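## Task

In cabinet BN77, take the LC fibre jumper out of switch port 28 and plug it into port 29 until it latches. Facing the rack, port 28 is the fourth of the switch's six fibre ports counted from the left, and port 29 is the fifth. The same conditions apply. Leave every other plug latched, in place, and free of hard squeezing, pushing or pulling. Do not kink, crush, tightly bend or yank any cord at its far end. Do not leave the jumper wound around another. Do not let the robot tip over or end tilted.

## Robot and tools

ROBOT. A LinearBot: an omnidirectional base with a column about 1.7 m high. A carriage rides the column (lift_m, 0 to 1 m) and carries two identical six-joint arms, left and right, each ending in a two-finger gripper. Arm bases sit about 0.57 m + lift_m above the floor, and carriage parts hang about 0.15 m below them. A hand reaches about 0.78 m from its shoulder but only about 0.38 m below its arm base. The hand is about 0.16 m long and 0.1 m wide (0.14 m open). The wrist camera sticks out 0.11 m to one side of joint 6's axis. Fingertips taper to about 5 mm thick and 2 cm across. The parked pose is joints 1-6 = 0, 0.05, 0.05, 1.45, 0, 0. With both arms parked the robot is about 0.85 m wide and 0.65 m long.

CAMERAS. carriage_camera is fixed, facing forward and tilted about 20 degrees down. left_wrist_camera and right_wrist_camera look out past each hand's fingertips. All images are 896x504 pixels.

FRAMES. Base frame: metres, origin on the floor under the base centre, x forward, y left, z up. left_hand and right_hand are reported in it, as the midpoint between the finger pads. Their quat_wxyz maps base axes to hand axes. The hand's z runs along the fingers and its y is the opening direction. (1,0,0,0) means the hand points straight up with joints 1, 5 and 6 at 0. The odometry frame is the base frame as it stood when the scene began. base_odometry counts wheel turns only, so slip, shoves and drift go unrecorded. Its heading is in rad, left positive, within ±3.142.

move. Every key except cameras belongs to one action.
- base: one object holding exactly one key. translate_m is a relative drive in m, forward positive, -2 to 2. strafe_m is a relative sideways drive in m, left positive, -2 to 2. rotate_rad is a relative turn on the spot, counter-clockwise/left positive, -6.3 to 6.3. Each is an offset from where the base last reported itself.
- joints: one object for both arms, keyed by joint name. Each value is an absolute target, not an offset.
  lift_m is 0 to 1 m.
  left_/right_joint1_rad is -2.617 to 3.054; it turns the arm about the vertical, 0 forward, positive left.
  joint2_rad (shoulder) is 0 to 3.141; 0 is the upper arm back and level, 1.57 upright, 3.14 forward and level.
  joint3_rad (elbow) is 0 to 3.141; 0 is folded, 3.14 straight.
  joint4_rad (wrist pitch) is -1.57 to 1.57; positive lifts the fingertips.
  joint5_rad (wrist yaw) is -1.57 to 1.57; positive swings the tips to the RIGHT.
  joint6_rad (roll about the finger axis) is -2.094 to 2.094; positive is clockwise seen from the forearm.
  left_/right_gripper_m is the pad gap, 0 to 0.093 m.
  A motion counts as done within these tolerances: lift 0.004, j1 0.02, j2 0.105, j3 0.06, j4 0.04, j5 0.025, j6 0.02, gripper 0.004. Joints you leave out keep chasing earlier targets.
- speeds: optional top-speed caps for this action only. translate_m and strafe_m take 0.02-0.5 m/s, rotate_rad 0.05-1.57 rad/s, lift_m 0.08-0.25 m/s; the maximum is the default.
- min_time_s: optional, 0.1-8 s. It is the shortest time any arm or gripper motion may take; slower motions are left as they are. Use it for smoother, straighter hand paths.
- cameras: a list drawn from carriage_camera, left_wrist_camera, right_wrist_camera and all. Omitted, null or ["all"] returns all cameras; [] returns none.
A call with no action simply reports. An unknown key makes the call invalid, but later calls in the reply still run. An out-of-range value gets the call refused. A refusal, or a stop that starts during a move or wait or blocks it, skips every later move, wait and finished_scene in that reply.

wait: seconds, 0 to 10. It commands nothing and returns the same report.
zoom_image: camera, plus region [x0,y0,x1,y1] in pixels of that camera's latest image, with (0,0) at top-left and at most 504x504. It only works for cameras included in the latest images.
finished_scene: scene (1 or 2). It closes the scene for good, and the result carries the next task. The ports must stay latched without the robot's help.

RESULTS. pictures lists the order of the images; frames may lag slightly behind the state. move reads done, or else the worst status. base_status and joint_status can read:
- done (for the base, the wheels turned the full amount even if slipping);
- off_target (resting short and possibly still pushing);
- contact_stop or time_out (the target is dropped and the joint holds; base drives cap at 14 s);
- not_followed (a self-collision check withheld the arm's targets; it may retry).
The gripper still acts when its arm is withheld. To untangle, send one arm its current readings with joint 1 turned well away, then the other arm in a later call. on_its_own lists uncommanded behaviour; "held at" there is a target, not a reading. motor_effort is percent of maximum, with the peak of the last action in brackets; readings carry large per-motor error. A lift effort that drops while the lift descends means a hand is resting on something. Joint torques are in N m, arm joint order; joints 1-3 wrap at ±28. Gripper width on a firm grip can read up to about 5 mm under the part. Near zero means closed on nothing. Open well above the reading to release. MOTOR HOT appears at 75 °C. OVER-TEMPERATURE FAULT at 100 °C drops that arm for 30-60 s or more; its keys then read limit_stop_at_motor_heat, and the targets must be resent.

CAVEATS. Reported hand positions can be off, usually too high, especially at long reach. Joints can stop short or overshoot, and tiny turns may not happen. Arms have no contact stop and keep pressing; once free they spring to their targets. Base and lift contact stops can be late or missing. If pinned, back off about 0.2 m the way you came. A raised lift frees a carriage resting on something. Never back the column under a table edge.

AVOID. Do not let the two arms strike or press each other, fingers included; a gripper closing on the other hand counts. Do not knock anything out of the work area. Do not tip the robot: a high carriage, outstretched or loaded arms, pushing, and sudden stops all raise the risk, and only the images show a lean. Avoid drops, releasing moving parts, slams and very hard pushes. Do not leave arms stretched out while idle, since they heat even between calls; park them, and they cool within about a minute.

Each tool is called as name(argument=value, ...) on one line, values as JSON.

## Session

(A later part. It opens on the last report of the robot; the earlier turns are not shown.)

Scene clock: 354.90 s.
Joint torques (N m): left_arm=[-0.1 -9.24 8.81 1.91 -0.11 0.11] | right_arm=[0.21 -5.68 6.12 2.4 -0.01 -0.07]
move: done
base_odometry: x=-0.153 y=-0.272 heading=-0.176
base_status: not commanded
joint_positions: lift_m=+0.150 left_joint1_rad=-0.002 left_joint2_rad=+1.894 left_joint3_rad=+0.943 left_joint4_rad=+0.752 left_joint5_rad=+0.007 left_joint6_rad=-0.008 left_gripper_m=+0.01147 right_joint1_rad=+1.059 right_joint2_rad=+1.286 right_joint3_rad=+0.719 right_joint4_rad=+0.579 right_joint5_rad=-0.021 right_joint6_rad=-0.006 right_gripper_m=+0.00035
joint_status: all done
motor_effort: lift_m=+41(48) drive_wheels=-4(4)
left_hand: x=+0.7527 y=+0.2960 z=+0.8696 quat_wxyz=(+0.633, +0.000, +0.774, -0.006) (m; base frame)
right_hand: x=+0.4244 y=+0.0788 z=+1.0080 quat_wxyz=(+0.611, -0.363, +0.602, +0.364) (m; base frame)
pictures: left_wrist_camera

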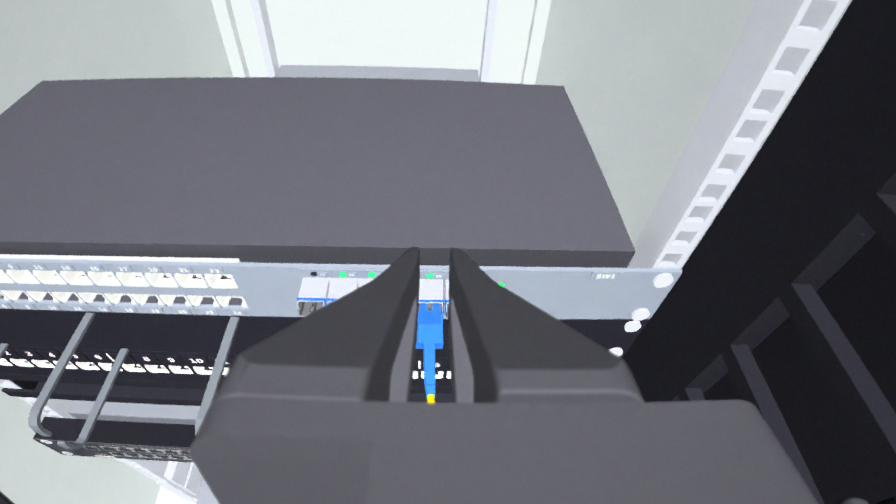

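Latched, clear. Retreat and park.

move(base={"translate_m":-0.3}, speeds={"translate_m":0.15}, cameras=["left_wrist_camera"])

move(joints={"right_joint1_rad":0,"right_joint2_rad":0.05,"right_joint3_rad":0.05,"right_joint4_rad":1.45,"right_joint5_rad":0,"left_joint1_rad":0,"left_joint2_rad":0.05,"left_joint3_rad":0.05,"left_joint4_rad":1.45,"left_joint5_rad":0}, min_time_s=3.5, cameras=["carriage_camera"])

zoom_image(camera="carriage_camera", region=[300, 220, 460, 340])

Scene clock: 361.67 s.
Joint torques (N m): left_arm=[-0.08 -9.21 8.88 1.89 -0.11 0.11] | right_arm=[0.1 -5.42 6.17 2.44 -0.02 -0.07]
move: done
base_odometry: x=-0.449 y=-0.220 heading=-0.176
base_status: done
joint_positions: lift_m=+0.150 left_joint1_rad=-0.002 left_joint2_rad=+1.894 left_joint3_rad=+0.943 left_joint4_rad=+0.752 left_joint5_rad=+0.007 left_joint6_rad=-0.008 left_gripper_m=+0.01147 right_joint1_rad=+1.060 right_joint2_rad=+1.286 right_joint3_rad=+0.719 right_joint4_rad=+0.579 right_joint5_rad=-0.022 right_joint6_rad=-0.006 right_gripper_m=+0.00035
joint_status: not commanded
motor_effort: lift_m=+40(41) drive_wheels=-1(9)
left_hand: x=+0.7526 y=+0.2960 z=+0.8694 quat_wxyz=(+0.633, +0.000, +0.774, -0.006) (m; base frame)
right_hand: x=+0.4241 y=+0.0790 z=+1.0080 quat_wxyz=(+0.611, -0.364, +0.602, +0.364) (m; base frame)
pictures: left_wrist_camera

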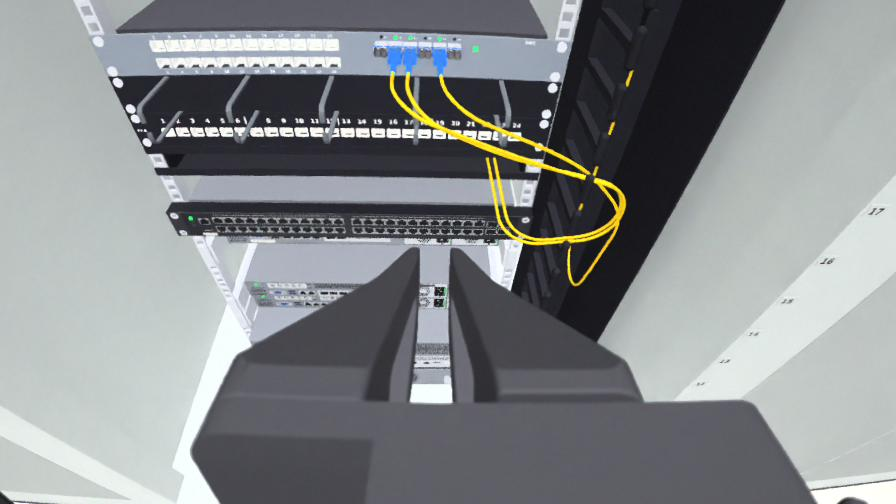

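Scene clock: 365.47 s.
Joint torques (N m): left_arm=[-0.16 3.44 4.44 -0.09 -0.1 0.11] | right_arm=[-0.46 3.38 3.97 0.01 0.16 -0.06]
move: done
base_odometry: x=-0.449 y=-0.220 heading=-0.176
base_status: not commanded
joint_positions: lift_m=+0.150 left_joint1_rad=-0.002 left_joint2_rad=+0.059 left_joint3_rad=+0.062 left_joint4_rad=+1.442 left_joint5_rad=+0.007 left_joint6_rad=-0.008 left_gripper_m=+0.01147 right_joint1_rad=+0.006 right_joint2_rad=+0.057 right_joint3_rad=+0.058 right_joint4_rad=+1.441 right_joint5_rad=-0.014 right_joint6_rad=-0.006 right_gripper_m=+0.00035
joint_status: all done
motor_effort: lift_m=+41(41) drive_wheels=+0(1)
left_hand: x=+0.2486 y=+0.2972 z=+1.1528 quat_wxyz=(+0.998, +0.003, +0.063, -0.005) (m; base frame)
right_hand: x=+0.2498 y=-0.2959 z=+1.1517 quat_wxyz=(+0.998, -0.007, +0.065, +0.001) (m; base frame)
pictures: carriage_camera

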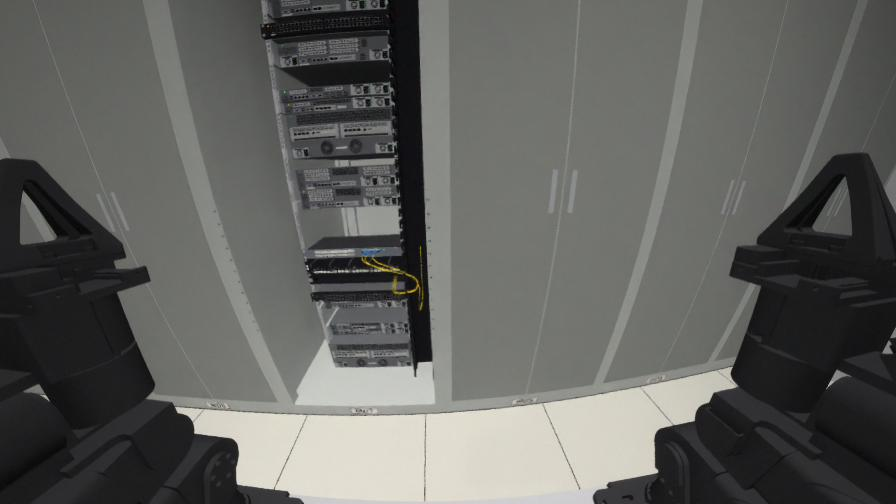

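Scaled by 3.150.

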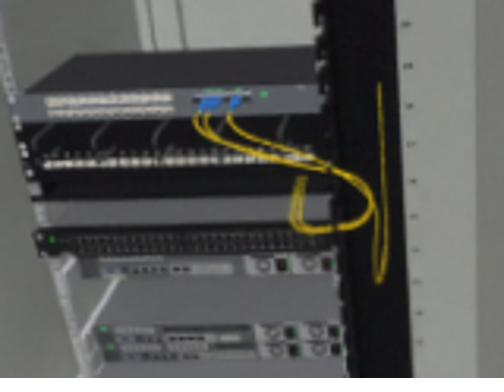

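finished_scene(scene=2)

The scene is finished: the task was done.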